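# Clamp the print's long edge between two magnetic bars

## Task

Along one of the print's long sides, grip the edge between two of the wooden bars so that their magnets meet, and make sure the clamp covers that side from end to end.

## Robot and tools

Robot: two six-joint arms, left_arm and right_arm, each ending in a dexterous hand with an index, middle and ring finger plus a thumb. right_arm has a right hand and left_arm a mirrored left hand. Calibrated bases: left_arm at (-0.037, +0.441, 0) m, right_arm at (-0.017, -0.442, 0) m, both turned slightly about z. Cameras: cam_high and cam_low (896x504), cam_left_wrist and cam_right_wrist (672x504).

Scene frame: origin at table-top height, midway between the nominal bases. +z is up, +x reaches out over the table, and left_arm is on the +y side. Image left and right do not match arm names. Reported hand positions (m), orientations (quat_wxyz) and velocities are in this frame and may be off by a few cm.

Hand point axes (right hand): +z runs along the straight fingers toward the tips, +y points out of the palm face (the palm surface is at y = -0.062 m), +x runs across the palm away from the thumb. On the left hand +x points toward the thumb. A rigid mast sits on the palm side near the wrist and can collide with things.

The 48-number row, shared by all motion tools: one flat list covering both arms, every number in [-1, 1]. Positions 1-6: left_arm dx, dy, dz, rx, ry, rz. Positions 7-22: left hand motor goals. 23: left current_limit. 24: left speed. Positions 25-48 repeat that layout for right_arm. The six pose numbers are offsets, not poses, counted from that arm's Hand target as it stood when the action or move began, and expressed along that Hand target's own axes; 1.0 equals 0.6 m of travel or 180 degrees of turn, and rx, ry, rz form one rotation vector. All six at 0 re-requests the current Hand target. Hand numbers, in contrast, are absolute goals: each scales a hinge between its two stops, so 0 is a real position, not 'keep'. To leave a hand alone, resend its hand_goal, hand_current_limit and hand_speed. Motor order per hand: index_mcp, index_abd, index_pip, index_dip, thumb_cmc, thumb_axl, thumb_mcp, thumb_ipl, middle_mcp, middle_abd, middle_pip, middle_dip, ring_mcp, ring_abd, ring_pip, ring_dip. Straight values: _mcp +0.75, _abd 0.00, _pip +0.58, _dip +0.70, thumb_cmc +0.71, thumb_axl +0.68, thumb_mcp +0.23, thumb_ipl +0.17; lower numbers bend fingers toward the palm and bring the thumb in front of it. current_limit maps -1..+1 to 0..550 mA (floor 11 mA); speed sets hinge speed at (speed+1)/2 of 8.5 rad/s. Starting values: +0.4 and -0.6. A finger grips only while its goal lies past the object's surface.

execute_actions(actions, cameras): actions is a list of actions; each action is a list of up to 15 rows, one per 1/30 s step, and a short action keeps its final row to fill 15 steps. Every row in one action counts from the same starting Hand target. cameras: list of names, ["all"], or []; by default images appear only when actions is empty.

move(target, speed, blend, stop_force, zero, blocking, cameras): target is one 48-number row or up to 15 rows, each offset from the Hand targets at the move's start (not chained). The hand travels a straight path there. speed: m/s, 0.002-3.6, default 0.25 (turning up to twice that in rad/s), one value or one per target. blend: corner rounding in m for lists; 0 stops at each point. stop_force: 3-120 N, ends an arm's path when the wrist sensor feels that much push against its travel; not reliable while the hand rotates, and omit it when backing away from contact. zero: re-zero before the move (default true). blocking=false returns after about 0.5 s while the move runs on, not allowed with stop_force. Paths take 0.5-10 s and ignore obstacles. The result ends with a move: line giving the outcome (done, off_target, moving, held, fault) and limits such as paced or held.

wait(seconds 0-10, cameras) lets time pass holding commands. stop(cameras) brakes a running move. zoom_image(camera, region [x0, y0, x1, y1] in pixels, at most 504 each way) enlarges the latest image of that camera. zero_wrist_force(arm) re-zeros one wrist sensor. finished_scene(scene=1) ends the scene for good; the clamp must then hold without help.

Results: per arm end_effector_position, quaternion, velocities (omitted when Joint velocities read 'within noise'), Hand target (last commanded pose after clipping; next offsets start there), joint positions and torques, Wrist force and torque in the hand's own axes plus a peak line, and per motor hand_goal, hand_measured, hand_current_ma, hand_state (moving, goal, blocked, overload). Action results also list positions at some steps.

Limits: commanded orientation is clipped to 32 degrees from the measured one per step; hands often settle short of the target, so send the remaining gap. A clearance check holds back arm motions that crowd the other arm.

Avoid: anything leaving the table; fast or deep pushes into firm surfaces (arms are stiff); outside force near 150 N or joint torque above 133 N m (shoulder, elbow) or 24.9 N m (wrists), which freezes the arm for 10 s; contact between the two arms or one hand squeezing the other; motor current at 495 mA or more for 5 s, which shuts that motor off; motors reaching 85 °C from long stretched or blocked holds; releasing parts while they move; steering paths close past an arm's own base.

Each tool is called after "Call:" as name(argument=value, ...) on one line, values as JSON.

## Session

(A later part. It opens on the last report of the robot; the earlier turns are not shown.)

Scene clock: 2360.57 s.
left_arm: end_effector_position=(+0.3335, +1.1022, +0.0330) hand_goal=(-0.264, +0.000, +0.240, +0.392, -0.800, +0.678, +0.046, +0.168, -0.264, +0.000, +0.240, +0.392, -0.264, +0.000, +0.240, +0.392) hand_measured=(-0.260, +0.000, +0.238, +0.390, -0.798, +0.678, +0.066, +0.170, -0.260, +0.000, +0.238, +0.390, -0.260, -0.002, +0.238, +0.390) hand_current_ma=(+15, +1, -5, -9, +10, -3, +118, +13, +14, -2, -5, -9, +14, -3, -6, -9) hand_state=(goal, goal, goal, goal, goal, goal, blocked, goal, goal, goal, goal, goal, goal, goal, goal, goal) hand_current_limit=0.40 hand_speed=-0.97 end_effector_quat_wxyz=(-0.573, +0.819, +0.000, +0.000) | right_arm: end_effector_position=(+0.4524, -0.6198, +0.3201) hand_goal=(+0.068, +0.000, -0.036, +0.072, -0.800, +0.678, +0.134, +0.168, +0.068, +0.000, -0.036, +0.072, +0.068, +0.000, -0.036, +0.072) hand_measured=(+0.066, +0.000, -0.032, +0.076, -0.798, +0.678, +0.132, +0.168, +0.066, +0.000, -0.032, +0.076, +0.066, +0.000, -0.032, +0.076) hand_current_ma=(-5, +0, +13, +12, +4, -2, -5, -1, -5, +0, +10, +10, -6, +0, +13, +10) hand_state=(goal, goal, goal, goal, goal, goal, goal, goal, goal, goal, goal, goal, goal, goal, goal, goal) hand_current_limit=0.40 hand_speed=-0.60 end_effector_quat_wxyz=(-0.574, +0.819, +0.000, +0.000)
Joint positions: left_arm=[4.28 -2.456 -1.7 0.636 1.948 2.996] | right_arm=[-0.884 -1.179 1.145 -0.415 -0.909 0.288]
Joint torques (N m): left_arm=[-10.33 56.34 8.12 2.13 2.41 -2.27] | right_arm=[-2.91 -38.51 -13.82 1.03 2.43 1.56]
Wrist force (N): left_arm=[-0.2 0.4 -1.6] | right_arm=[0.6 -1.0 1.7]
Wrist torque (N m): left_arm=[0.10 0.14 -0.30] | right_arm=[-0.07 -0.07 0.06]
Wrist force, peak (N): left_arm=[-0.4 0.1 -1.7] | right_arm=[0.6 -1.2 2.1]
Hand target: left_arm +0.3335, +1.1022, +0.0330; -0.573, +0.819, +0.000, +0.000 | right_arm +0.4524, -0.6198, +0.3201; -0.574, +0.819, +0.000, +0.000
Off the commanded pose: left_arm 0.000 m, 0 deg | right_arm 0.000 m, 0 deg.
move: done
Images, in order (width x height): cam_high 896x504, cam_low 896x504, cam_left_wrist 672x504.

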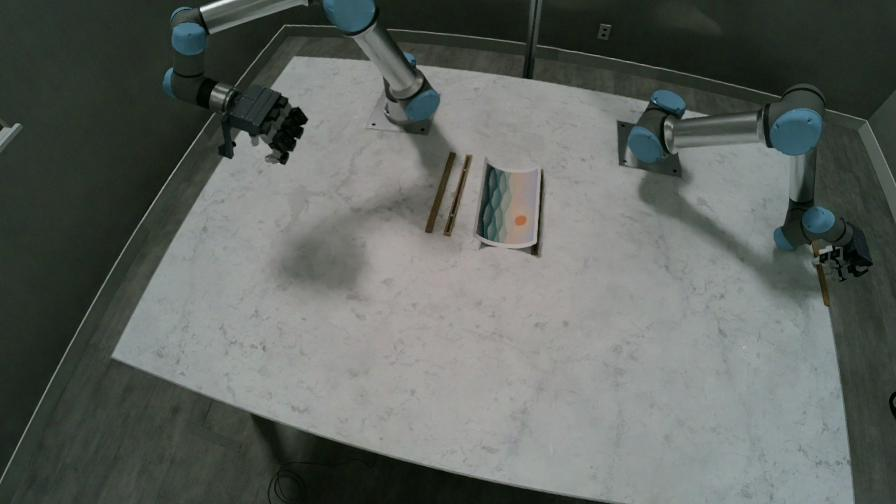

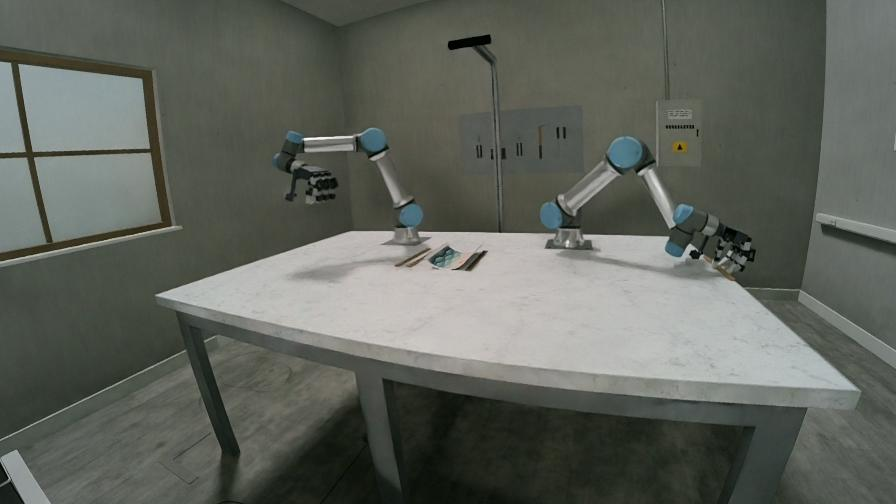

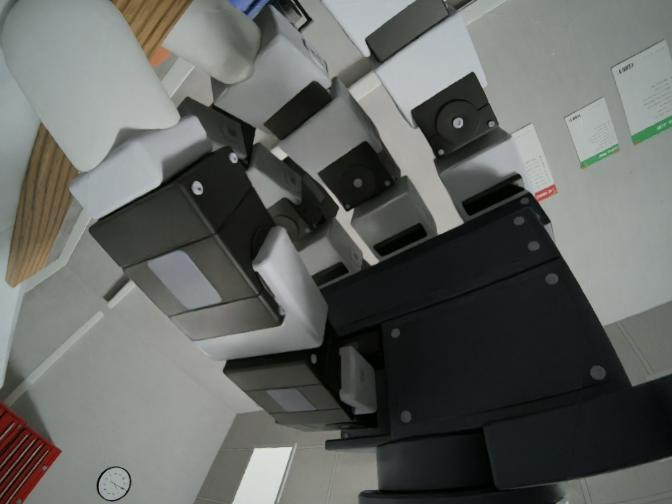

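Call:
move(target=[0,0,0,0,0,0,-0.277,0,0.234,0.388,-0.8,0.678,0.03,0.158,-0.277,0,0.234,0.388,-0.277,0,0.234,0.388,0.6,-0.97,0,0,0,0,0,0,0.0685,0,-0.0365,0.0725,-0.8,0.678,0.1348,0.1676,0.0685,0,-0.0365,0.0725,0.0685,0,-0.0365,0.0725,0.4,-0.6])

Call:
move(target=[0,0,0,0,0,0,-0.292,0,0.226,0.384,-0.8,0.678,0.002,0.146,-0.292,0,0.226,0.384,-0.292,0,0.226,0.384,0.6,-0.97,0,0,0,0,0,0,0.0685,0,-0.0365,0.0725,-0.8,0.678,0.1348,0.1676,0.0685,0,-0.0365,0.0725,0.0685,0,-0.0365,0.0725,0.4,-0.6], cameras=["cam_low","cam_left_wrist"])

Call:
zoom_image(camera="cam_left_wrist", region=[0, 0, 280, 200])

Scene clock: 2375.30 s.
left_arm: end_effector_position=(+0.3335, +1.1022, +0.0330) hand_goal=(-0.276, +0.000, +0.234, +0.388, -0.800, +0.678, +0.030, +0.158, -0.276, +0.000, +0.234, +0.388, -0.276, +0.000, +0.234, +0.388) hand_measured=(-0.262, +0.000, +0.238, +0.390, -0.798, +0.678, +0.064, +0.170, -0.262, +0.000, +0.238, +0.390, -0.262, -0.002, +0.238, +0.390) hand_current_ma=(+68, +1, +19, +7, +10, -3, +206, +73, +67, -2, +19, +7, +66, -3, +18, +7) hand_state=(goal, goal, goal, goal, goal, goal, blocked, goal, goal, goal, goal, goal, goal, goal, goal, goal) hand_current_limit=0.60 hand_speed=-0.97 end_effector_quat_wxyz=(-0.573, +0.819, +0.000, +0.000) | right_arm: end_effector_position=(+0.4524, -0.6198, +0.3201) hand_goal=(+0.068, +0.000, -0.036, +0.072, -0.800, +0.678, +0.134, +0.168, +0.068, +0.000, -0.036, +0.072, +0.068, +0.000, -0.036, +0.072) hand_measured=(+0.066, +0.000, -0.032, +0.076, -0.798, +0.678, +0.132, +0.168, +0.066, +0.000, -0.032, +0.076, +0.066, +0.000, -0.032, +0.076) hand_current_ma=(-5, +0, +13, +12, +4, -2, -5, -1, -5, +0, +10, +10, -6, +0, +13, +10) hand_state=(goal, goal, goal, goal, goal, goal, goal, goal, goal, goal, goal, goal, goal, goal, goal, goal) hand_current_limit=0.40 hand_speed=-0.60 end_effector_quat_wxyz=(-0.574, +0.819, +0.000, +0.000)
Joint positions: left_arm=[4.28 -2.456 -1.7 0.636 1.948 2.996] | right_arm=[-0.884 -1.179 1.145 -0.415 -0.909 0.288]
Joint torques (N m): left_arm=[-9.81 51.85 8.99 2.54 2.21 -1.96] | right_arm=[-3.29 -39.04 -14.18 0.98 2.25 1.42]
Wrist force (N): left_arm=[-0.2 0.2 -1.5] | right_arm=[0.6 -0.8 1.4]
Wrist torque (N m): left_arm=[0.09 0.15 -0.30] | right_arm=[0.00 -0.07 0.07]
Wrist force, peak (N): left_arm=[-0.8 0.7 -1.8] | right_arm=[0.6 -1.0 2.2]
Hand target: left_arm +0.3335, +1.1022, +0.0330; -0.573, +0.819, +0.000, +0.000 | right_arm +0.4524, -0.6198, +0.3201; -0.574, +0.819, +0.000, +0.000
Off the commanded pose: left_arm 0.000 m, 0 deg | right_arm 0.000 m, 0 deg.
move: done

Scene clock: 2375.80 s.
left_arm: end_effector_position=(+0.3335, +1.1022, +0.0330) hand_goal=(-0.292, +0.000, +0.226, +0.384, -0.800, +0.678, +0.002, +0.146, -0.292, +0.000, +0.226, +0.384, -0.292, +0.000, +0.226, +0.384) hand_measured=(-0.264, +0.000, +0.238, +0.390, -0.798, +0.678, +0.064, +0.170, -0.264, +0.000, +0.238, +0.390, -0.264, -0.002, +0.238, +0.390) hand_current_ma=(+138, +1, +54, +23, +10, -3, +372, +146, +135, -2, +54, +24, +132, -3, +54, +24) hand_state=(blocked, goal, goal, goal, goal, goal, blocked, blocked, blocked, goal, goal, goal, blocked, goal, goal, goal) hand_current_limit=0.60 hand_speed=-0.97 end_effector_quat_wxyz=(-0.573, +0.819, +0.000, +0.000) | right_arm: end_effector_position=(+0.4524, -0.6198, +0.3201) hand_goal=(+0.068, +0.000, -0.036, +0.072, -0.800, +0.678, +0.134, +0.168, +0.068, +0.000, -0.036, +0.072, +0.068, +0.000, -0.036, +0.072) hand_measured=(+0.066, +0.000, -0.032, +0.076, -0.798, +0.678, +0.132, +0.168, +0.066, +0.000, -0.032, +0.076, +0.066, +0.000, -0.032, +0.076) hand_current_ma=(-5, +0, +13, +12, +4, -2, -5, -1, -5, +0, +10, +10, -6, +0, +13, +10) hand_state=(goal, goal, goal, goal, goal, goal, goal, goal, goal, goal, goal, goal, goal, goal, goal, goal) hand_current_limit=0.40 hand_speed=-0.60 end_effector_quat_wxyz=(-0.574, +0.819, +0.000, +0.000)
Joint positions: left_arm=[4.28 -2.456 -1.7 0.636 1.948 2.996] | right_arm=[-0.884 -1.179 1.145 -0.415 -0.909 0.288]
Joint torques (N m): left_arm=[-9.24 52.03 8.87 2.58 2.24 -1.94] | right_arm=[-2.94 -39.08 -14.37 0.99 2.27 1.46]
Wrist force (N): left_arm=[-0.5 0.8 -0.9] | right_arm=[0.6 -0.8 1.9]
Wrist torque (N m): left_arm=[0.08 0.21 -0.35] | right_arm=[-0.05 -0.08 0.08]
Wrist force, peak (N): left_arm=[-0.7 1.6 -1.2] | right_arm=[0.3 -1.0 2.2]
Hand target: left_arm +0.3335, +1.1022, +0.0330; -0.573, +0.819, +0.000, +0.000 | right_arm +0.4524, -0.6198, +0.3201; -0.574, +0.819, +0.000, +0.000
Off the commanded pose: left_arm 0.000 m, 0 deg | right_arm 0.000 m, 0 deg.
move: done
Images, in order (width x height): cam_low 896x504, cam_left_wrist 672x504.

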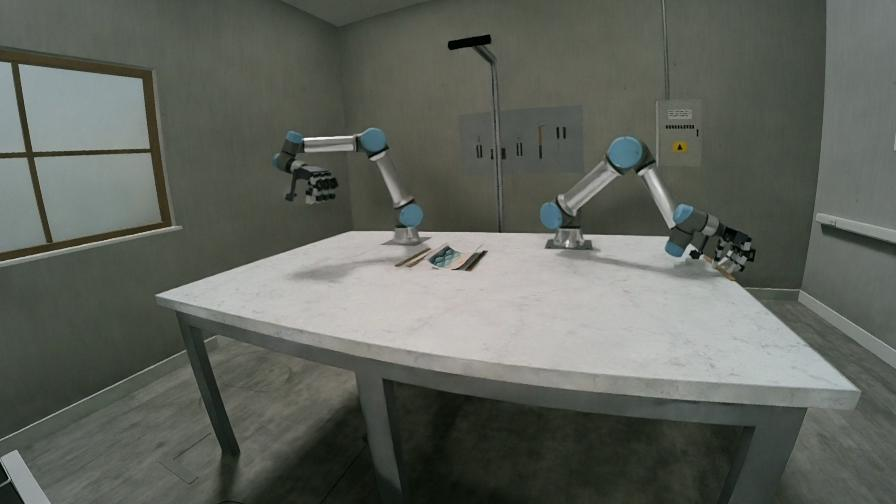

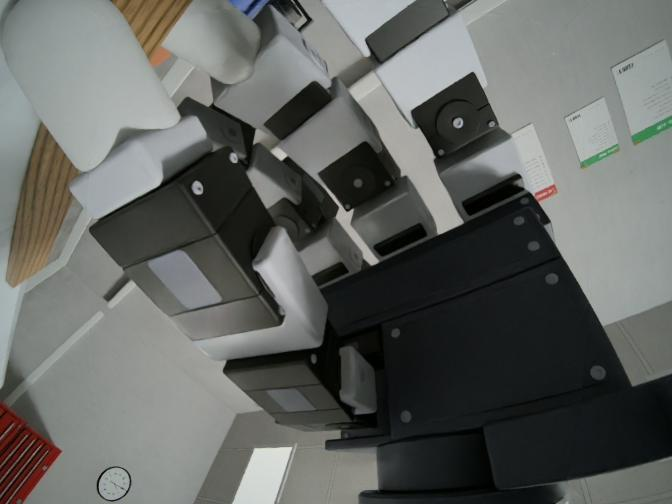

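Scaled by 1.800 from the camera's 672x504 image, which has a finer 960x720 frame.

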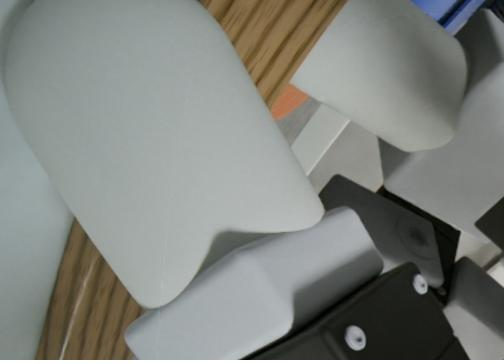

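Call:
move(target=[0,-0.0031,-0.0011,0,0,0,-0.292,0,0.226,0.384,-0.8,0.678,0.002,0.146,-0.292,0,0.226,0.384,-0.292,0,0.226,0.384,0.6,-0.97,0,0,0,0,0,0,0.0685,0,-0.0365,0.0725,-0.8,0.678,0.1348,0.1676,0.0685,0,-0.0365,0.0725,0.0685,0,-0.0365,0.0725,0.4,-0.6], speed=0.01, cameras=["cam_low","cam_left_wrist"])

Call:
zoom_image(camera="cam_left_wrist", region=[0, 0, 280, 200])

Scene clock: 2386.20 s.
left_arm: end_effector_position=(+0.3335, +1.1022, +0.0351) hand_goal=(-0.292, +0.000, +0.226, +0.384, -0.800, +0.678, +0.002, +0.146, -0.292, +0.000, +0.226, +0.384, -0.292, +0.000, +0.226, +0.384) hand_measured=(-0.264, +0.000, +0.238, +0.390, -0.798, +0.678, +0.064, +0.170, -0.264, +0.000, +0.238, +0.390, -0.264, -0.002, +0.238, +0.390) hand_current_ma=(+138, +1, +54, +23, +10, -3, +372, +146, +135, -2, +54, +24, +132, -3, +54, +24) hand_state=(blocked, goal, goal, goal, goal, goal, blocked, blocked, blocked, goal, goal, goal, blocked, goal, goal, goal) hand_current_limit=0.60 hand_speed=-0.97 end_effector_quat_wxyz=(-0.573, +0.819, +0.000, +0.000) | right_arm: end_effector_position=(+0.4524, -0.6198, +0.3201) hand_goal=(+0.068, +0.000, -0.036, +0.072, -0.800, +0.678, +0.134, +0.168, +0.068, +0.000, -0.036, +0.072, +0.068, +0.000, -0.036, +0.072) hand_measured=(+0.066, +0.000, -0.032, +0.076, -0.798, +0.678, +0.132, +0.168, +0.066, +0.000, -0.032, +0.076, +0.066, +0.000, -0.032, +0.076) hand_current_ma=(-5, +0, +13, +12, +4, -2, -5, -1, -5, +0, +10, +10, -6, +0, +13, +10) hand_state=(goal, goal, goal, goal, goal, goal, goal, goal, goal, goal, goal, goal, goal, goal, goal, goal) hand_current_limit=0.40 hand_speed=-0.60 end_effector_quat_wxyz=(-0.574, +0.819, +0.000, +0.000)
Joint positions: left_arm=[4.28 -2.452 -1.7 0.633 1.948 2.996] | right_arm=[-0.884 -1.179 1.145 -0.415 -0.909 0.288]
Joint torques (N m): left_arm=[-6.76 50.85 7.23 1.69 1.71 -1.76] | right_arm=[-2.84 -38.36 -14.06 1.03 2.24 1.53]
Wrist force (N): left_arm=[-0.3 1.3 -1.2] | right_arm=[0.4 -0.7 1.7]
Wrist torque (N m): left_arm=[0.18 0.18 -0.34] | right_arm=[-0.04 -0.04 0.06]
Wrist force, peak (N): left_arm=[-0.5 1.4 -1.4] | right_arm=[0.9 -1.1 2.0]
Hand target: left_arm +0.3334, +1.1022, +0.0350; -0.573, +0.819, +0.000, +0.000 | right_arm +0.4524, -0.6198, +0.3201; -0.574, +0.819, +0.000, +0.000
Off the commanded pose: left_arm 0.000 m, 0 deg | right_arm 0.000 m, 0 deg.
move: done
Images, in order (width x height): cam_low 896x504, cam_left_wrist 672x504.

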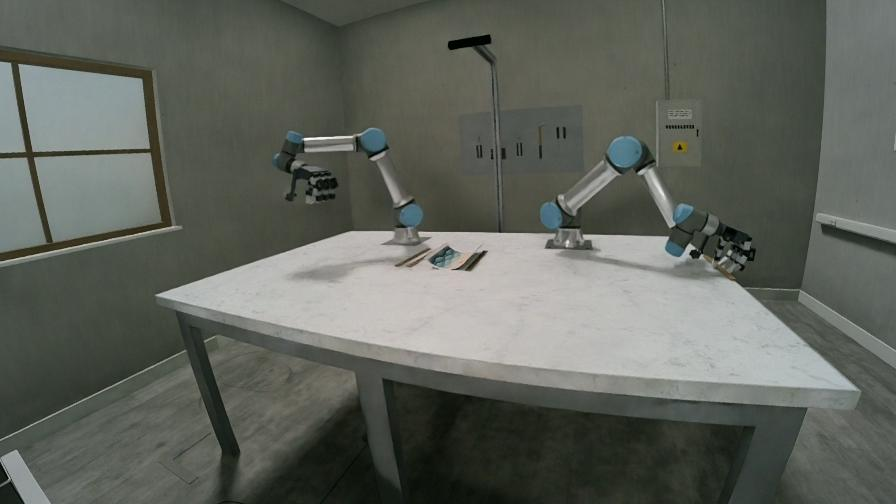

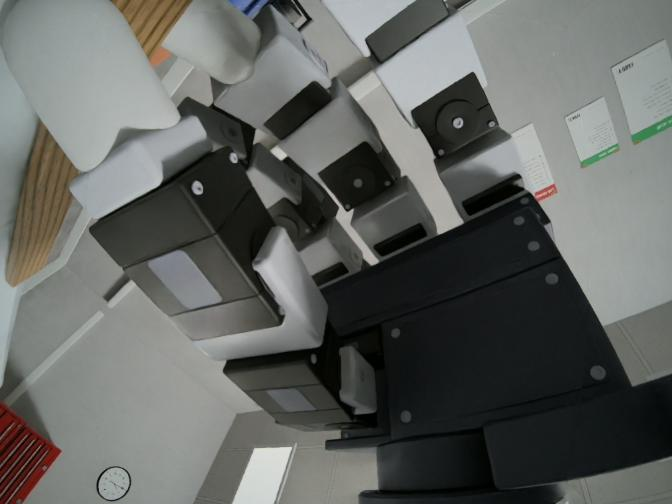

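Scaled by 1.800 from the camera's 672x504 image, which has a finer 960x720 frame.

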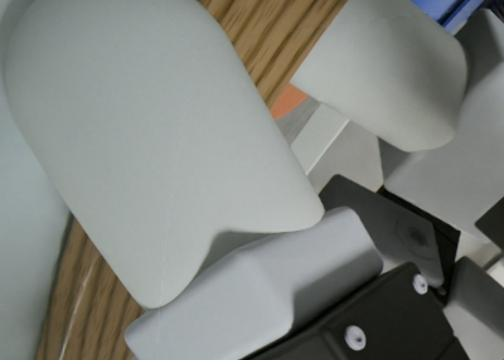

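Call:
move(target=[0,-0.0157,-0.0057,0,0,0,-0.292,0,0.226,0.384,-0.8,0.678,0.002,0.146,-0.292,0,0.226,0.384,-0.292,0,0.226,0.384,0.6,-0.97,0,0,0,0,0,0,0.0685,0,-0.0365,0.0725,-0.8,0.678,0.1348,0.1676,0.0685,0,-0.0365,0.0725,0.0685,0,-0.0365,0.0725,0.4,-0.6], speed=0.015, cameras=["cam_low","cam_left_wrist","cam_high"])

Call:
zoom_image(camera="cam_low", region=[690, 220, 770, 290])

Call:
zoom_image(camera="cam_high", region=[790, 220, 870, 320])

Scene clock: 2391.80 s.
left_arm: end_effector_position=(+0.3334, +1.1022, +0.0452) hand_goal=(-0.292, +0.000, +0.226, +0.384, -0.800, +0.678, +0.002, +0.146, -0.292, +0.000, +0.226, +0.384, -0.292, +0.000, +0.226, +0.384) hand_measured=(-0.264, +0.000, +0.238, +0.390, -0.798, +0.678, +0.064, +0.170, -0.264, +0.000, +0.238, +0.390, -0.264, -0.002, +0.238, +0.390) hand_current_ma=(+138, +1, +54, +23, +10, -3, +372, +146, +135, -2, +54, +24, +132, -3, +54, +24) hand_state=(blocked, goal, goal, goal, goal, goal, blocked, blocked, blocked, goal, goal, goal, blocked, goal, goal, goal) hand_current_limit=0.60 hand_speed=-0.97 end_effector_quat_wxyz=(-0.573, +0.819, +0.000, +0.000) | right_arm: end_effector_position=(+0.4524, -0.6198, +0.3201) hand_goal=(+0.068, +0.000, -0.036, +0.072, -0.800, +0.678, +0.134, +0.168, +0.068, +0.000, -0.036, +0.072, +0.068, +0.000, -0.036, +0.072) hand_measured=(+0.066, +0.000, -0.032, +0.076, -0.798, +0.678, +0.132, +0.168, +0.066, +0.000, -0.032, +0.076, +0.066, +0.000, -0.032, +0.076) hand_current_ma=(-5, +0, +13, +12, +4, -2, -5, -1, -5, +0, +10, +10, -6, +0, +13, +10) hand_state=(goal, goal, goal, goal, goal, goal, goal, goal, goal, goal, goal, goal, goal, goal, goal, goal) hand_current_limit=0.40 hand_speed=-0.60 end_effector_quat_wxyz=(-0.574, +0.819, +0.000, +0.000)
Joint positions: left_arm=[4.28 -2.431 -1.704 0.616 1.948 2.996] | right_arm=[-0.884 -1.179 1.145 -0.415 -0.909 0.288]
Joint torques (N m): left_arm=[4.21 37.85 8.84 2.98 -1.49 1.25] | right_arm=[-2.64 -38.54 -14.15 0.93 2.31 1.47]
Wrist force (N): left_arm=[-0.2 1.1 -1.0] | right_arm=[0.6 -1.1 2.1]
Wrist torque (N m): left_arm=[0.15 0.17 -0.34] | right_arm=[-0.11 -0.09 0.07]
Wrist force, peak (N): left_arm=[-0.5 1.6 -1.2] | right_arm=[0.8 -1.0 2.1]
Hand target: left_arm +0.3334, +1.1022, +0.0450; -0.573, +0.819, +0.000, +0.000 | right_arm +0.4524, -0.6198, +0.3201; -0.574, +0.819, +0.000, +0.000
Off the commanded pose: left_arm 0.000 m, 0 deg | right_arm 0.000 m, 0 deg.
move: done
Images, in order (width x height): cam_high 896x504, cam_low 896x504, cam_left_wrist 672x504.

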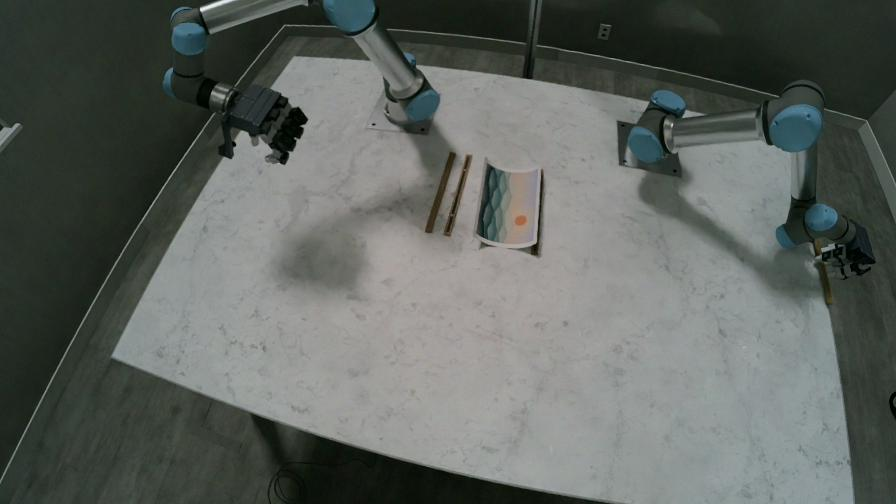

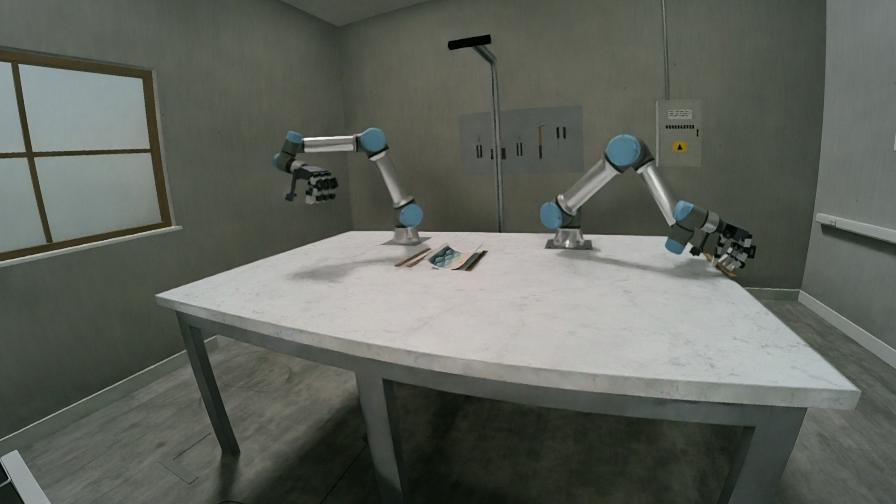

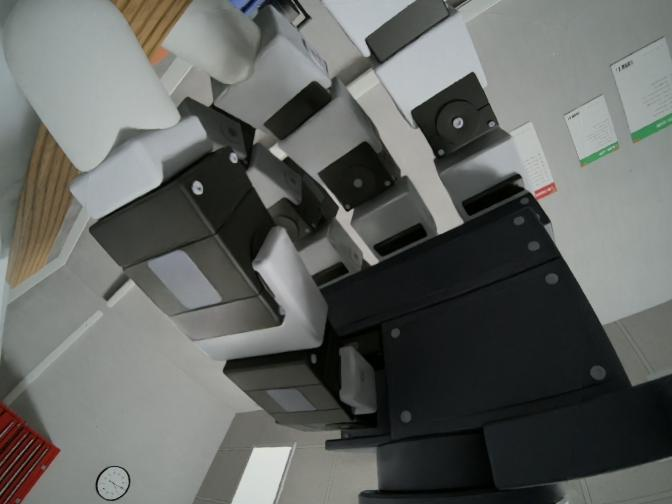

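Scaled by 6.300 from the camera's 896x504 image, which has a finer 1280x720 frame.

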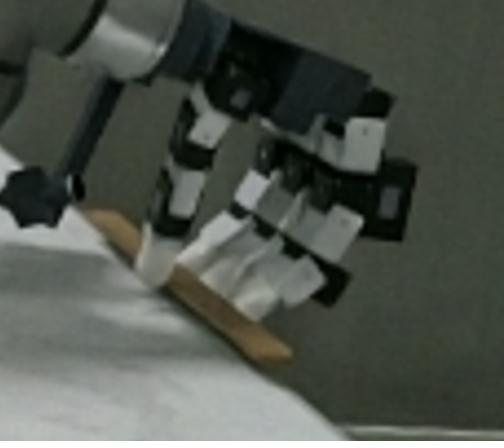

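Scaled by 5.040 from the camera's 896x504 image, which has a finer 1280x720 frame.

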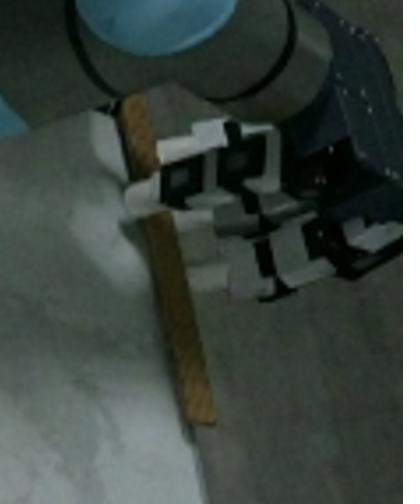

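Call:
move(target=[[0,-0.0932,-0.109,0,0,0,-0.292,0,0.226,0.384,-0.8,0.678,0.002,0.146,-0.292,0,0.226,0.384,-0.292,0,0.226,0.384,0.6,-0.97,0,0,0,0,0,0,0.0685,0,-0.0365,0.0725,-0.8,0.678,0.1348,0.1676,0.0685,0,-0.0365,0.0725,0.0685,0,-0.0365,0.0725,0.4,-0.6],[0.1777,-0.205,-0.434,0,0,0,-0.292,0,0.226,0.384,-0.8,0.678,0.002,0.146,-0.292,0,0.226,0.384,-0.292,0,0.226,0.384,0.6,-0.97,0,0,0,0,0,0,0.0685,0,-0.0365,0.0725,-0.8,0.678,0.1348,0.1676,0.0685,0,-0.0365,0.0725,0.0685,0,-0.0365,0.0725,0.4,-0.6],[0.211,-0.0332,-0.9035,0,0,0,-0.292,0,0.226,0.384,-0.8,0.678,0.002,0.146,-0.292,0,0.226,0.384,-0.292,0,0.226,0.384,0.6,-0.97,0,0,0,0,0,0,0.0685,0,-0.0365,0.0725,-0.8,0.678,0.1348,0.1676,0.0685,0,-0.0365,0.0725,0.0685,0,-0.0365,0.0725,0.4,-0.6]], speed=[0.05,0.12,0.12], blend=[0.02,0.05,0], cameras=["cam_low","cam_left_wrist","cam_high"])

Call:
zoom_image(camera="cam_low", region=[530, 140, 710, 290])

Scene clock: 2432.47 s.
left_arm: end_effector_position=(+0.4493, +0.7588, +0.2497) hand_goal=(-0.292, +0.000, +0.226, +0.384, -0.800, +0.678, +0.002, +0.146, -0.292, +0.000, +0.226, +0.384, -0.292, +0.000, +0.226, +0.384) hand_measured=(-0.266, +0.000, +0.240, +0.390, -0.796, +0.678, +0.064, +0.170, -0.266, +0.000, +0.240, +0.390, -0.268, +0.000, +0.238, +0.390) hand_current_ma=(+128, +1, +57, +23, +14, -3, +372, +146, +121, -1, +56, +24, +114, -2, +56, +24) hand_state=(blocked, goal, goal, goal, goal, goal, blocked, blocked, blocked, goal, goal, goal, blocked, goal, goal, goal) hand_current_limit=0.60 hand_speed=-0.97 end_effector_quat_wxyz=(-0.574, +0.819, +0.000, +0.000) | right_arm: end_effector_position=(+0.4524, -0.6198, +0.3201) hand_goal=(+0.068, +0.000, -0.036, +0.072, -0.800, +0.678, +0.134, +0.168, +0.068, +0.000, -0.036, +0.072, +0.068, +0.000, -0.036, +0.072) hand_measured=(+0.066, +0.000, -0.032, +0.076, -0.798, +0.678, +0.132, +0.168, +0.066, +0.000, -0.032, +0.076, +0.066, +0.000, -0.032, +0.076) hand_current_ma=(-5, +0, +13, +12, +4, -2, -5, -1, -5, +0, +10, +10, -6, +0, +13, +10) hand_state=(goal, goal, goal, goal, goal, goal, goal, goal, goal, goal, goal, goal, goal, goal, goal, goal) hand_current_limit=0.40 hand_speed=-0.60 end_effector_quat_wxyz=(-0.574, +0.819, +0.000, +0.000)
Joint positions: left_arm=[3.669 -1.816 -2.013 0.085 2.494 2.639] | right_arm=[-0.884 -1.179 1.145 -0.415 -0.909 0.288]
Joint torques (N m): left_arm=[7.86 18.86 24.87 3.56 -1.2 3.08] | right_arm=[-2.98 -37.57 -13.59 1.06 2.31 1.57]
Wrist force (N): left_arm=[-0.1 0.9 -1.6] | right_arm=[0.5 -0.7 1.5]
Wrist torque (N m): left_arm=[0.20 0.13 -0.22] | right_arm=[-0.01 -0.06 0.06]
Wrist force, peak (N): left_arm=[-0.3 1.1 -4.9] | right_arm=[1.0 -0.8 2.3]
Hand target: left_arm +0.4493, +0.7589, +0.2496; -0.574, +0.819, +0.000, +0.000 (not the last commanded pose) | right_arm +0.4524, -0.6198, +0.3201; -0.574, +0.819, +0.000, +0.000
Off the commanded pose: left_arm 0.159 m, 0 deg | right_arm 0.000 m, 0 deg.
move: held (left_arm; a check stopped the path); path passed 2 of 3 targets; limits=held
pose unreachable (left arm): on one or more control steps of this call, first in action 0 (counted from 0), this arm could not follow its commanded pose, so it was not sent that pose on those steps. It may still have moved: this result reports where it is.
cause: moving toward the commanded pose would bring two parts of the arm too close to each other (joints 4 (wrist 1) to 6 (wrist 3) lie between them).
Images, in order (width x height): cam_high 896x504, cam_low 896x504, cam_left_wrist 672x504.

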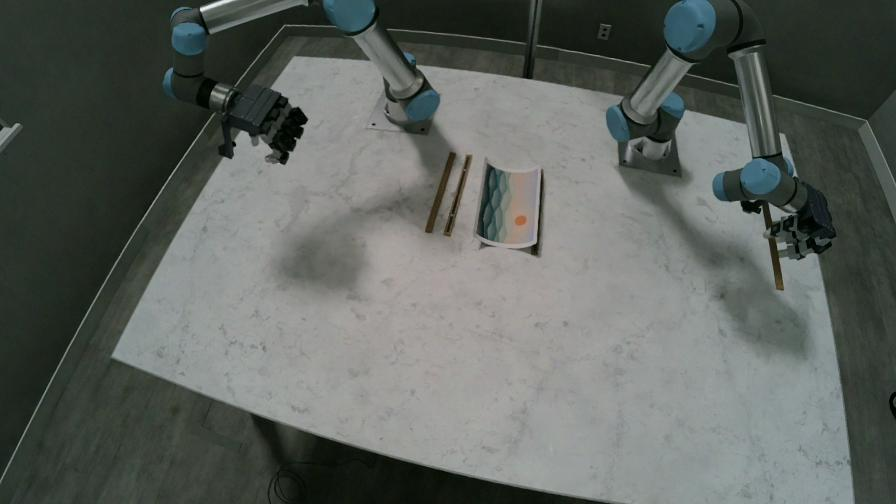

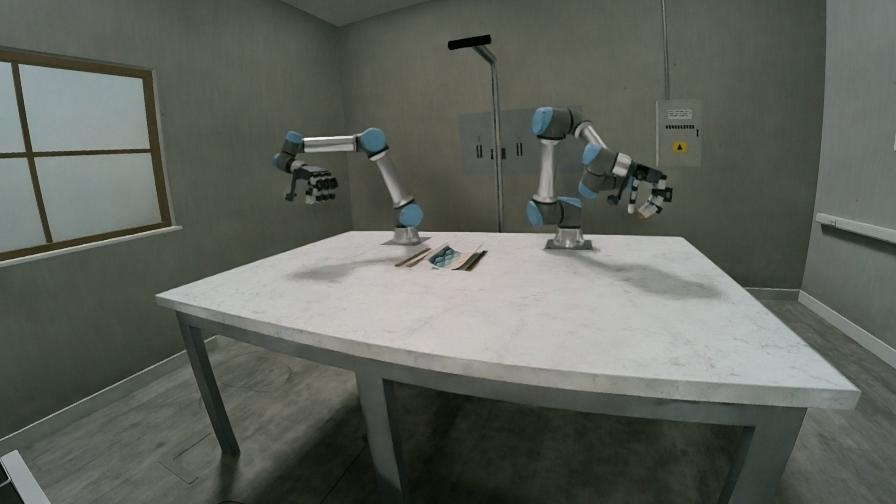

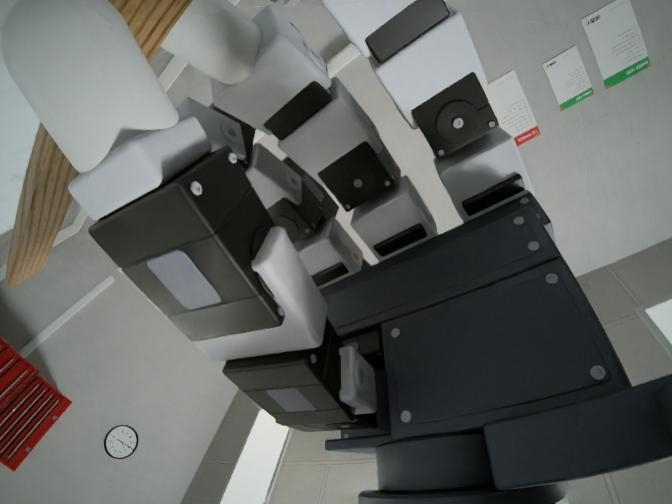

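Scaled by 2.800 from the camera's 896x504 image, which has a finer 1280x720 frame.

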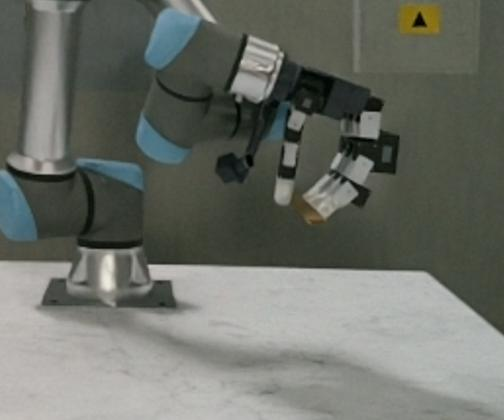

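Call:
move(target=[[0,0,0,-0.3889,0,0,-0.292,0,0.226,0.384,-0.8,0.678,0.002,0.146,-0.292,0,0.226,0.384,-0.292,0,0.226,0.384,0.6,-0.97,0,0,0,0,0,0,0.0685,0,-0.0365,0.0725,-0.8,0.678,0.1348,0.1676,0.0685,0,-0.0365,0.0725,0.0685,0,-0.0365,0.0725,0.4,-0.6]], speed=0.15, cameras=["cam_low","cam_left_wrist"])

Call:
zoom_image(camera="cam_low", region=[530, 140, 710, 290])

Scene clock: 2458.90 s.
left_arm: end_effector_position=(+0.4493, +0.7590, +0.2496) hand_goal=(-0.292, +0.000, +0.226, +0.384, -0.800, +0.678, +0.002, +0.146, -0.292, +0.000, +0.226, +0.384, -0.292, +0.000, +0.226, +0.384) hand_measured=(-0.264, +0.000, +0.240, +0.390, -0.796, +0.678, +0.064, +0.170, -0.266, +0.000, +0.240, +0.390, -0.268, +0.000, +0.238, +0.390) hand_current_ma=(+131, +1, +57, +23, +14, -3, +372, +146, +123, -1, +56, +24, +114, -2, +56, +24) hand_state=(blocked, goal, goal, goal, goal, goal, blocked, blocked, blocked, goal, goal, goal, blocked, goal, goal, goal) hand_current_limit=0.60 hand_speed=-0.97 end_effector_quat_wxyz=(+0.000, +1.000, +0.000, +0.000) | right_arm: end_effector_position=(+0.4524, -0.6198, +0.3201) hand_goal=(+0.068, +0.000, -0.036, +0.072, -0.800, +0.678, +0.134, +0.168, +0.068, +0.000, -0.036, +0.072, +0.068, +0.000, -0.036, +0.072) hand_measured=(+0.066, +0.000, -0.032, +0.076, -0.798, +0.678, +0.132, +0.168, +0.066, +0.000, -0.032, +0.076, +0.066, +0.000, -0.032, +0.076) hand_current_ma=(-5, +0, +13, +12, +4, -2, -5, -1, -5, +0, +10, +10, -6, +0, +13, +10) hand_state=(goal, goal, goal, goal, goal, goal, goal, goal, goal, goal, goal, goal, goal, goal, goal, goal) hand_current_limit=0.40 hand_speed=-0.60 end_effector_quat_wxyz=(-0.574, +0.819, +0.000, +0.000)
Joint positions: left_arm=[4.048 -1.853 -1.524 -1.335 1.57 2.506] | right_arm=[-0.884 -1.179 1.145 -0.415 -0.909 0.288]
Joint torques (N m): left_arm=[-10.24 44.14 17.59 1.61 1.37 -2.35] | right_arm=[-2.93 -37.48 -13.94 0.99 2.37 1.35]
Wrist force (N): left_arm=[-0.4 -1.0 0.7] | right_arm=[1.0 -0.8 1.9]
Wrist torque (N m): left_arm=[0.20 0.47 0.07] | right_arm=[-0.05 -0.12 0.10]
Wrist force, peak (N): left_arm=[0.1 1.6 -1.7] | right_arm=[0.8 -1.1 2.2]
Hand target: left_arm +0.4493, +0.7589, +0.2496; +0.000, +1.000, +0.000, +0.000 | right_arm +0.4524, -0.6198, +0.3201; -0.574, +0.819, +0.000, +0.000
Off the commanded pose: left_arm 0.000 m, 0 deg | right_arm 0.000 m, 0 deg.
move: done
Images, in order (width x height): cam_low 896x504, cam_left_wrist 672x504.

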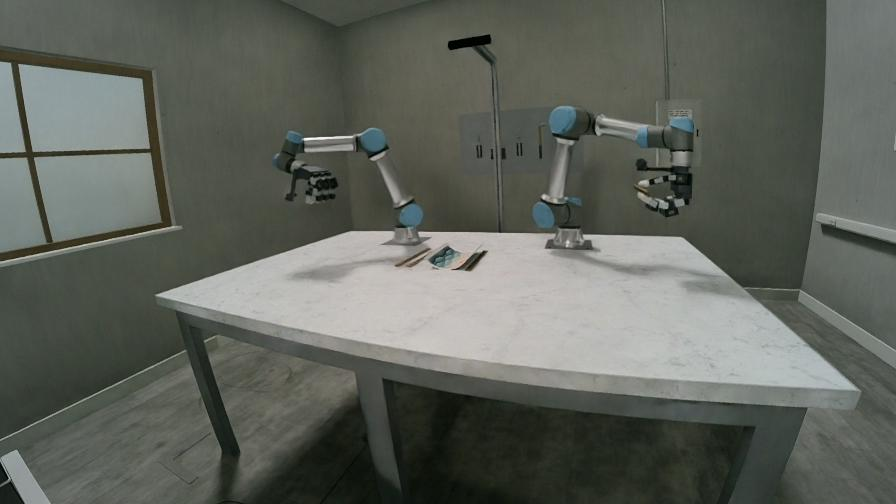

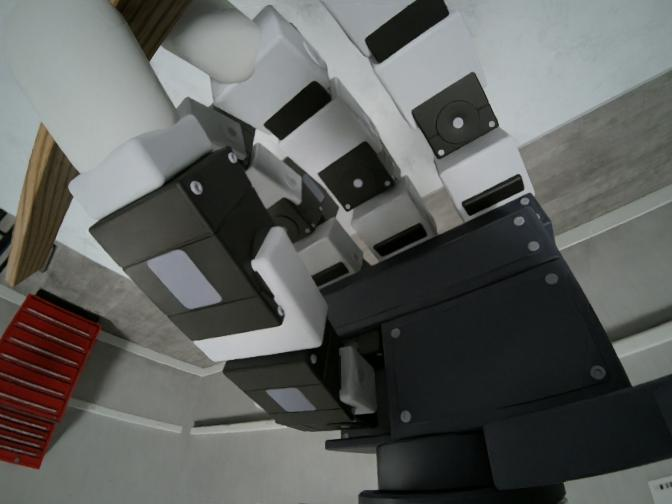

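Scaled by 2.800 from the camera's 896x504 image, which has a finer 1280x720 frame.

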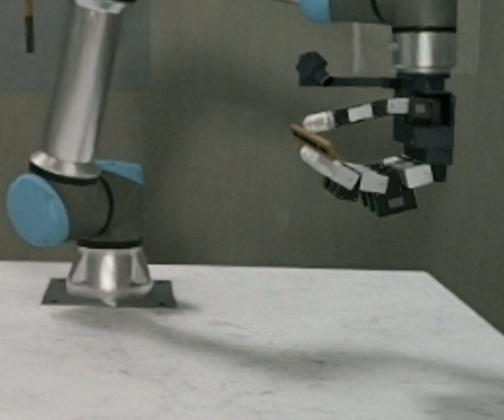

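Call:
move(target=[[-0.06,0.5,0,0,0,0,-0.292,0,0.226,0.384,-0.8,0.678,0.002,0.146,-0.292,0,0.226,0.384,-0.292,0,0.226,0.384,0.6,-0.97,0,0,0,0,0,0,0.0685,0,-0.0365,0.0725,-0.8,0.678,0.1348,0.1676,0.0685,0,-0.0365,0.0725,0.0685,0,-0.0365,0.0725,0.4,-0.6],[-0.149,0.998,0,0,0,0,-0.292,0,0.226,0.384,-0.8,0.678,0.002,0.146,-0.292,0,0.226,0.384,-0.292,0,0.226,0.384,0.6,-0.97,0,0,0,0,0,0,0.0685,0,-0.0365,0.0725,-0.8,0.678,0.1348,0.1676,0.0685,0,-0.0365,0.0725,0.0685,0,-0.0365,0.0725,0.4,-0.6]], speed=0.12, blend=[0.04,0], cameras=["cam_low","cam_high","cam_left_wrist"])

Call:
zoom_image(camera="cam_low", region=[380, 110, 620, 290])

Scene clock: 2471.13 s.
left_arm: end_effector_position=(+0.3598, +0.1602, +0.2495) hand_goal=(-0.292, +0.000, +0.226, +0.384, -0.800, +0.678, +0.002, +0.146, -0.292, +0.000, +0.226, +0.384, -0.292, +0.000, +0.226, +0.384) hand_measured=(-0.264, +0.000, +0.240, +0.390, -0.796, +0.678, +0.064, +0.170, -0.266, +0.000, +0.240, +0.390, -0.268, +0.000, +0.238, +0.390) hand_current_ma=(+132, +1, +57, +23, +14, -3, +372, +146, +123, -1, +56, +24, +114, -2, +56, +24) hand_state=(blocked, goal, goal, goal, goal, goal, blocked, blocked, blocked, goal, goal, goal, blocked, goal, goal, goal) hand_current_limit=0.60 hand_speed=-0.97 end_effector_quat_wxyz=(+0.000, +1.000, +0.000, +0.000) | right_arm: end_effector_position=(+0.4524, -0.6198, +0.3201) hand_goal=(+0.068, +0.000, -0.036, +0.072, -0.800, +0.678, +0.134, +0.168, +0.068, +0.000, -0.036, +0.072, +0.068, +0.000, -0.036, +0.072) hand_measured=(+0.066, +0.000, -0.032, +0.076, -0.798, +0.678, +0.132, +0.168, +0.066, +0.000, -0.032, +0.076, +0.066, +0.000, -0.032, +0.076) hand_current_ma=(-5, +0, +13, +12, +4, -2, -5, -1, -5, +0, +10, +10, -6, +0, +13, +10) hand_state=(goal, goal, goal, goal, goal, goal, goal, goal, goal, goal, goal, goal, goal, goal, goal, goal) hand_current_limit=0.40 hand_speed=-0.60 end_effector_quat_wxyz=(-0.574, +0.819, +0.000, +0.000)
Joint positions: left_arm=[2.952 -1.385 -2.017 -1.309 1.571 1.41] | right_arm=[-0.884 -1.179 1.145 -0.415 -0.909 0.288]
Joint torques (N m): left_arm=[-5.52 24.48 16.36 1.27 0.83 0.96] | right_arm=[-3.1 -37.01 -14.25 0.95 2.4 1.43]
Wrist force (N): left_arm=[-0.3 -0.6 0.5] | right_arm=[0.3 -0.9 1.3]
Wrist torque (N m): left_arm=[0.25 0.46 -0.01] | right_arm=[-0.02 -0.03 0.05]
Wrist force, peak (N): left_arm=[-0.7 -2.4 1.2] | right_arm=[0.9 -1.2 1.9]
Hand target: left_arm +0.3597, +0.1601, +0.2495; +0.000, +1.000, +0.000, +0.000 | right_arm +0.4524, -0.6198, +0.3201; -0.574, +0.819, +0.000, +0.000
Off the commanded pose: left_arm 0.000 m, 0 deg | right_arm 0.000 m, 0 deg.
move: done
Images, in order (width x height): cam_high 896x504, cam_low 896x504, cam_left_wrist 672x504.

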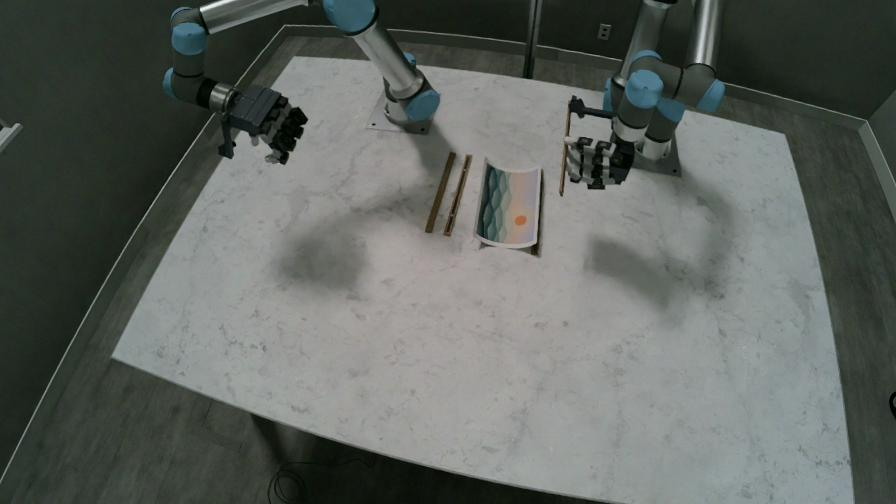

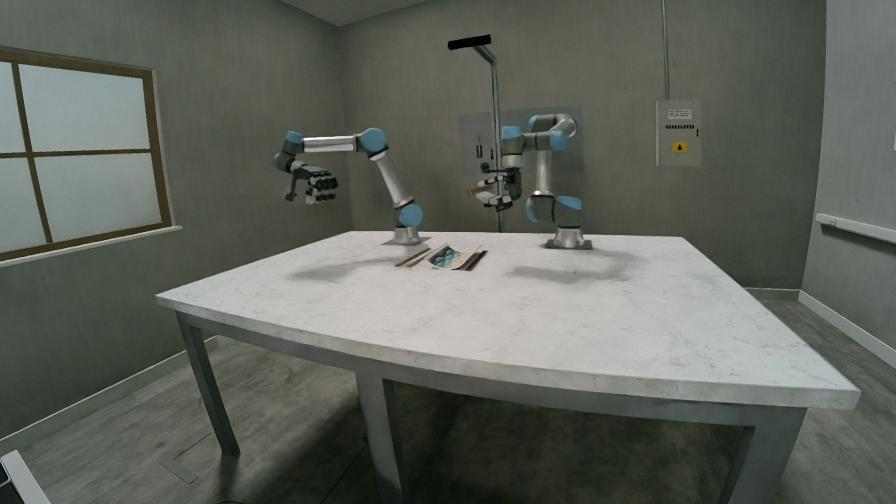

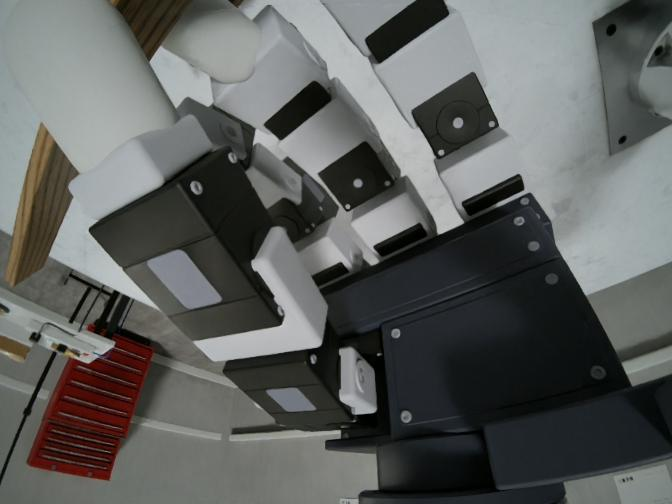

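Scaled by 2.100 from the camera's 896x504 image, which has a finer 1280x720 frame.

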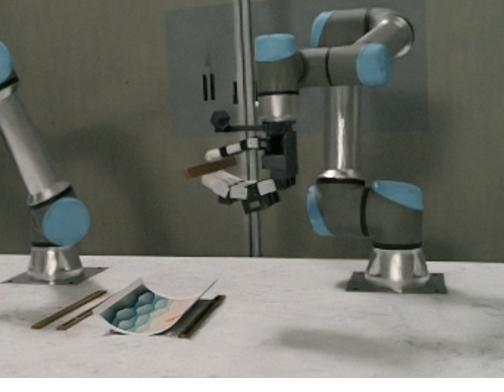

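Call:
move(target=[0,0,0,0.3889,0,0,-0.292,0,0.226,0.384,-0.8,0.678,0.002,0.146,-0.292,0,0.226,0.384,-0.292,0,0.226,0.384,0.6,-0.97,0,0,0,0,0,0,0.0685,0,-0.0365,0.0725,-0.8,0.678,0.1348,0.1676,0.0685,0,-0.0365,0.0725,0.0685,0,-0.0365,0.0725,0.4,-0.6], speed=0.15, cameras=["cam_low","cam_high","cam_left_wrist"])

Call:
zoom_image(camera="cam_low", region=[380, 110, 620, 290])

Call:
zoom_image(camera="cam_high", region=[440, 80, 680, 280])

Scene clock: 2480.70 s.
left_arm: end_effector_position=(+0.3597, +0.1600, +0.2495) hand_goal=(-0.292, +0.000, +0.226, +0.384, -0.800, +0.678, +0.002, +0.146, -0.292, +0.000, +0.226, +0.384, -0.292, +0.000, +0.226, +0.384) hand_measured=(-0.264, +0.000, +0.240, +0.390, -0.796, +0.678, +0.064, +0.170, -0.266, +0.000, +0.240, +0.390, -0.268, +0.000, +0.238, +0.390) hand_current_ma=(+132, +1, +57, +23, +14, -3, +372, +146, +123, -1, +56, +24, +115, -2, +56, +24) hand_state=(blocked, goal, goal, goal, goal, goal, blocked, blocked, blocked, goal, goal, goal, blocked, goal, goal, goal) hand_current_limit=0.60 hand_speed=-0.97 end_effector_quat_wxyz=(-0.574, +0.819, +0.000, +0.000) | right_arm: end_effector_position=(+0.4524, -0.6198, +0.3201) hand_goal=(+0.068, +0.000, -0.036, +0.072, -0.800, +0.678, +0.134, +0.168, +0.068, +0.000, -0.036, +0.072, +0.068, +0.000, -0.036, +0.072) hand_measured=(+0.066, +0.000, -0.032, +0.076, -0.798, +0.678, +0.132, +0.168, +0.066, +0.000, -0.032, +0.076, +0.066, +0.000, -0.032, +0.076) hand_current_ma=(-5, +0, +13, +12, +4, -2, -5, -1, -5, +0, +10, +10, -6, +0, +13, +10) hand_state=(goal, goal, goal, goal, goal, goal, goal, goal, goal, goal, goal, goal, goal, goal, goal, goal) hand_current_limit=0.40 hand_speed=-0.60 end_effector_quat_wxyz=(-0.574, +0.819, +0.000, +0.000)
Joint positions: left_arm=[2.441 -1.923 -1.391 -2.439 2.398 0.406] | right_arm=[-0.884 -1.179 1.145 -0.415 -0.909 0.288]
Joint torques (N m): left_arm=[8.02 42.88 17.17 -0.76 -1.25 0.81] | right_arm=[-3.25 -37.66 -14 1.03 2.36 1.42]
Wrist force (N): left_arm=[-0.3 0.8 -1.4] | right_arm=[0.8 -0.9 1.9]
Wrist torque (N m): left_arm=[0.12 0.17 -0.33] | right_arm=[-0.07 -0.10 0.09]
Wrist force, peak (N): left_arm=[-0.6 1.3 -1.3] | right_arm=[0.6 -0.8 2.3]
Hand target: left_arm +0.3597, +0.1601, +0.2495; -0.574, +0.819, +0.000, +0.000 | right_arm +0.4524, -0.6198, +0.3201; -0.574, +0.819, +0.000, +0.000
Off the commanded pose: left_arm 0.000 m, 0 deg | right_arm 0.000 m, 0 deg.
move: done
Images, in order (width x height): cam_high 896x504, cam_low 896x504, cam_left_wrist 672x504.

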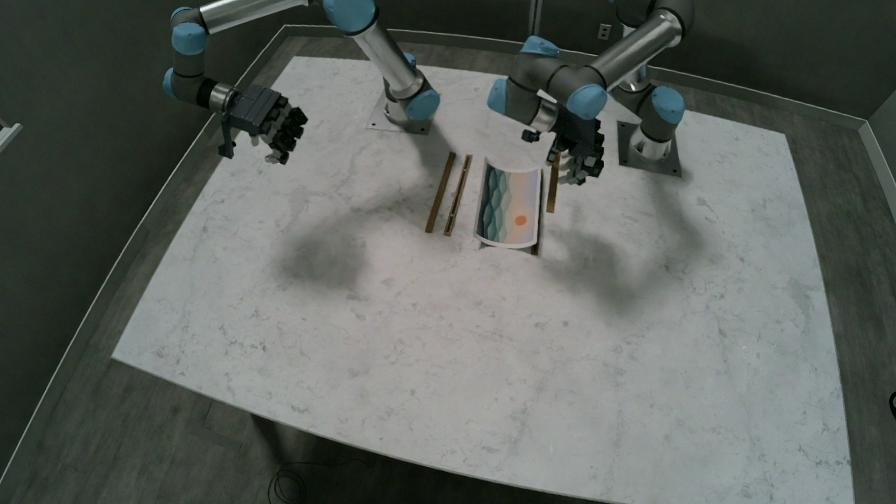

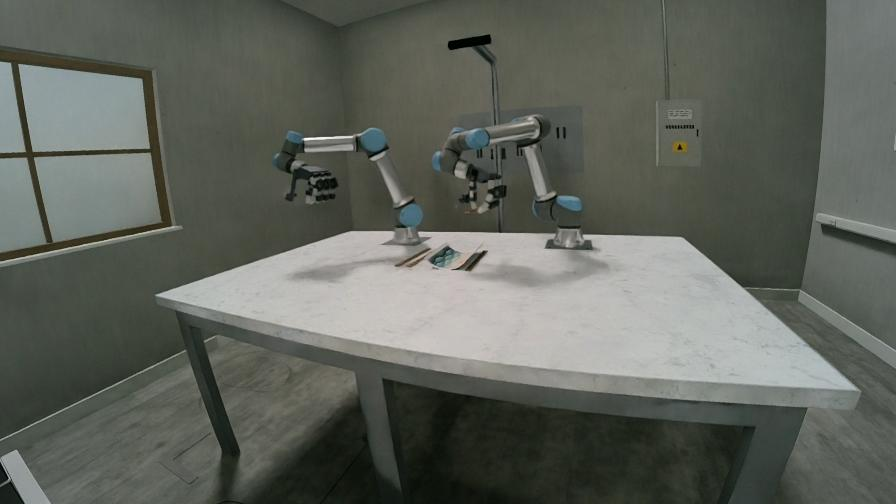

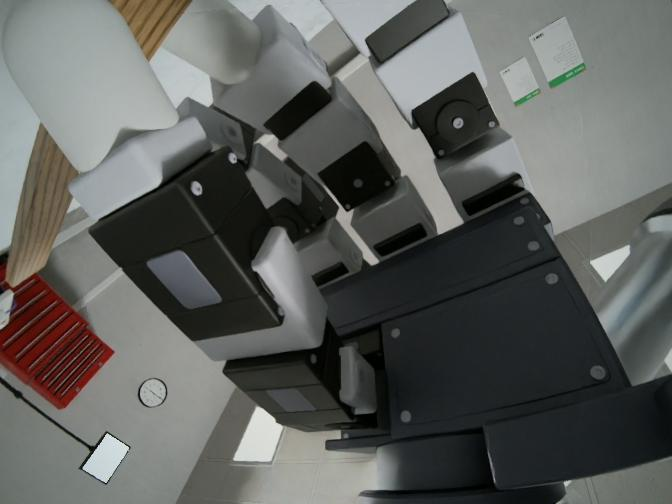

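Scaled by 2.100 from the camera's 896x504 image, which has a finer 1280x720 frame.

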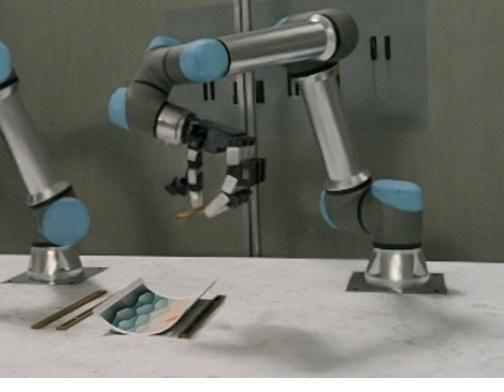

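Scaled by 2.100 from the camera's 896x504 image, which has a finer 1280x720 frame.

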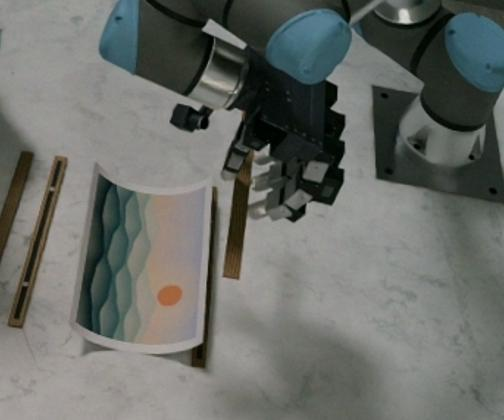

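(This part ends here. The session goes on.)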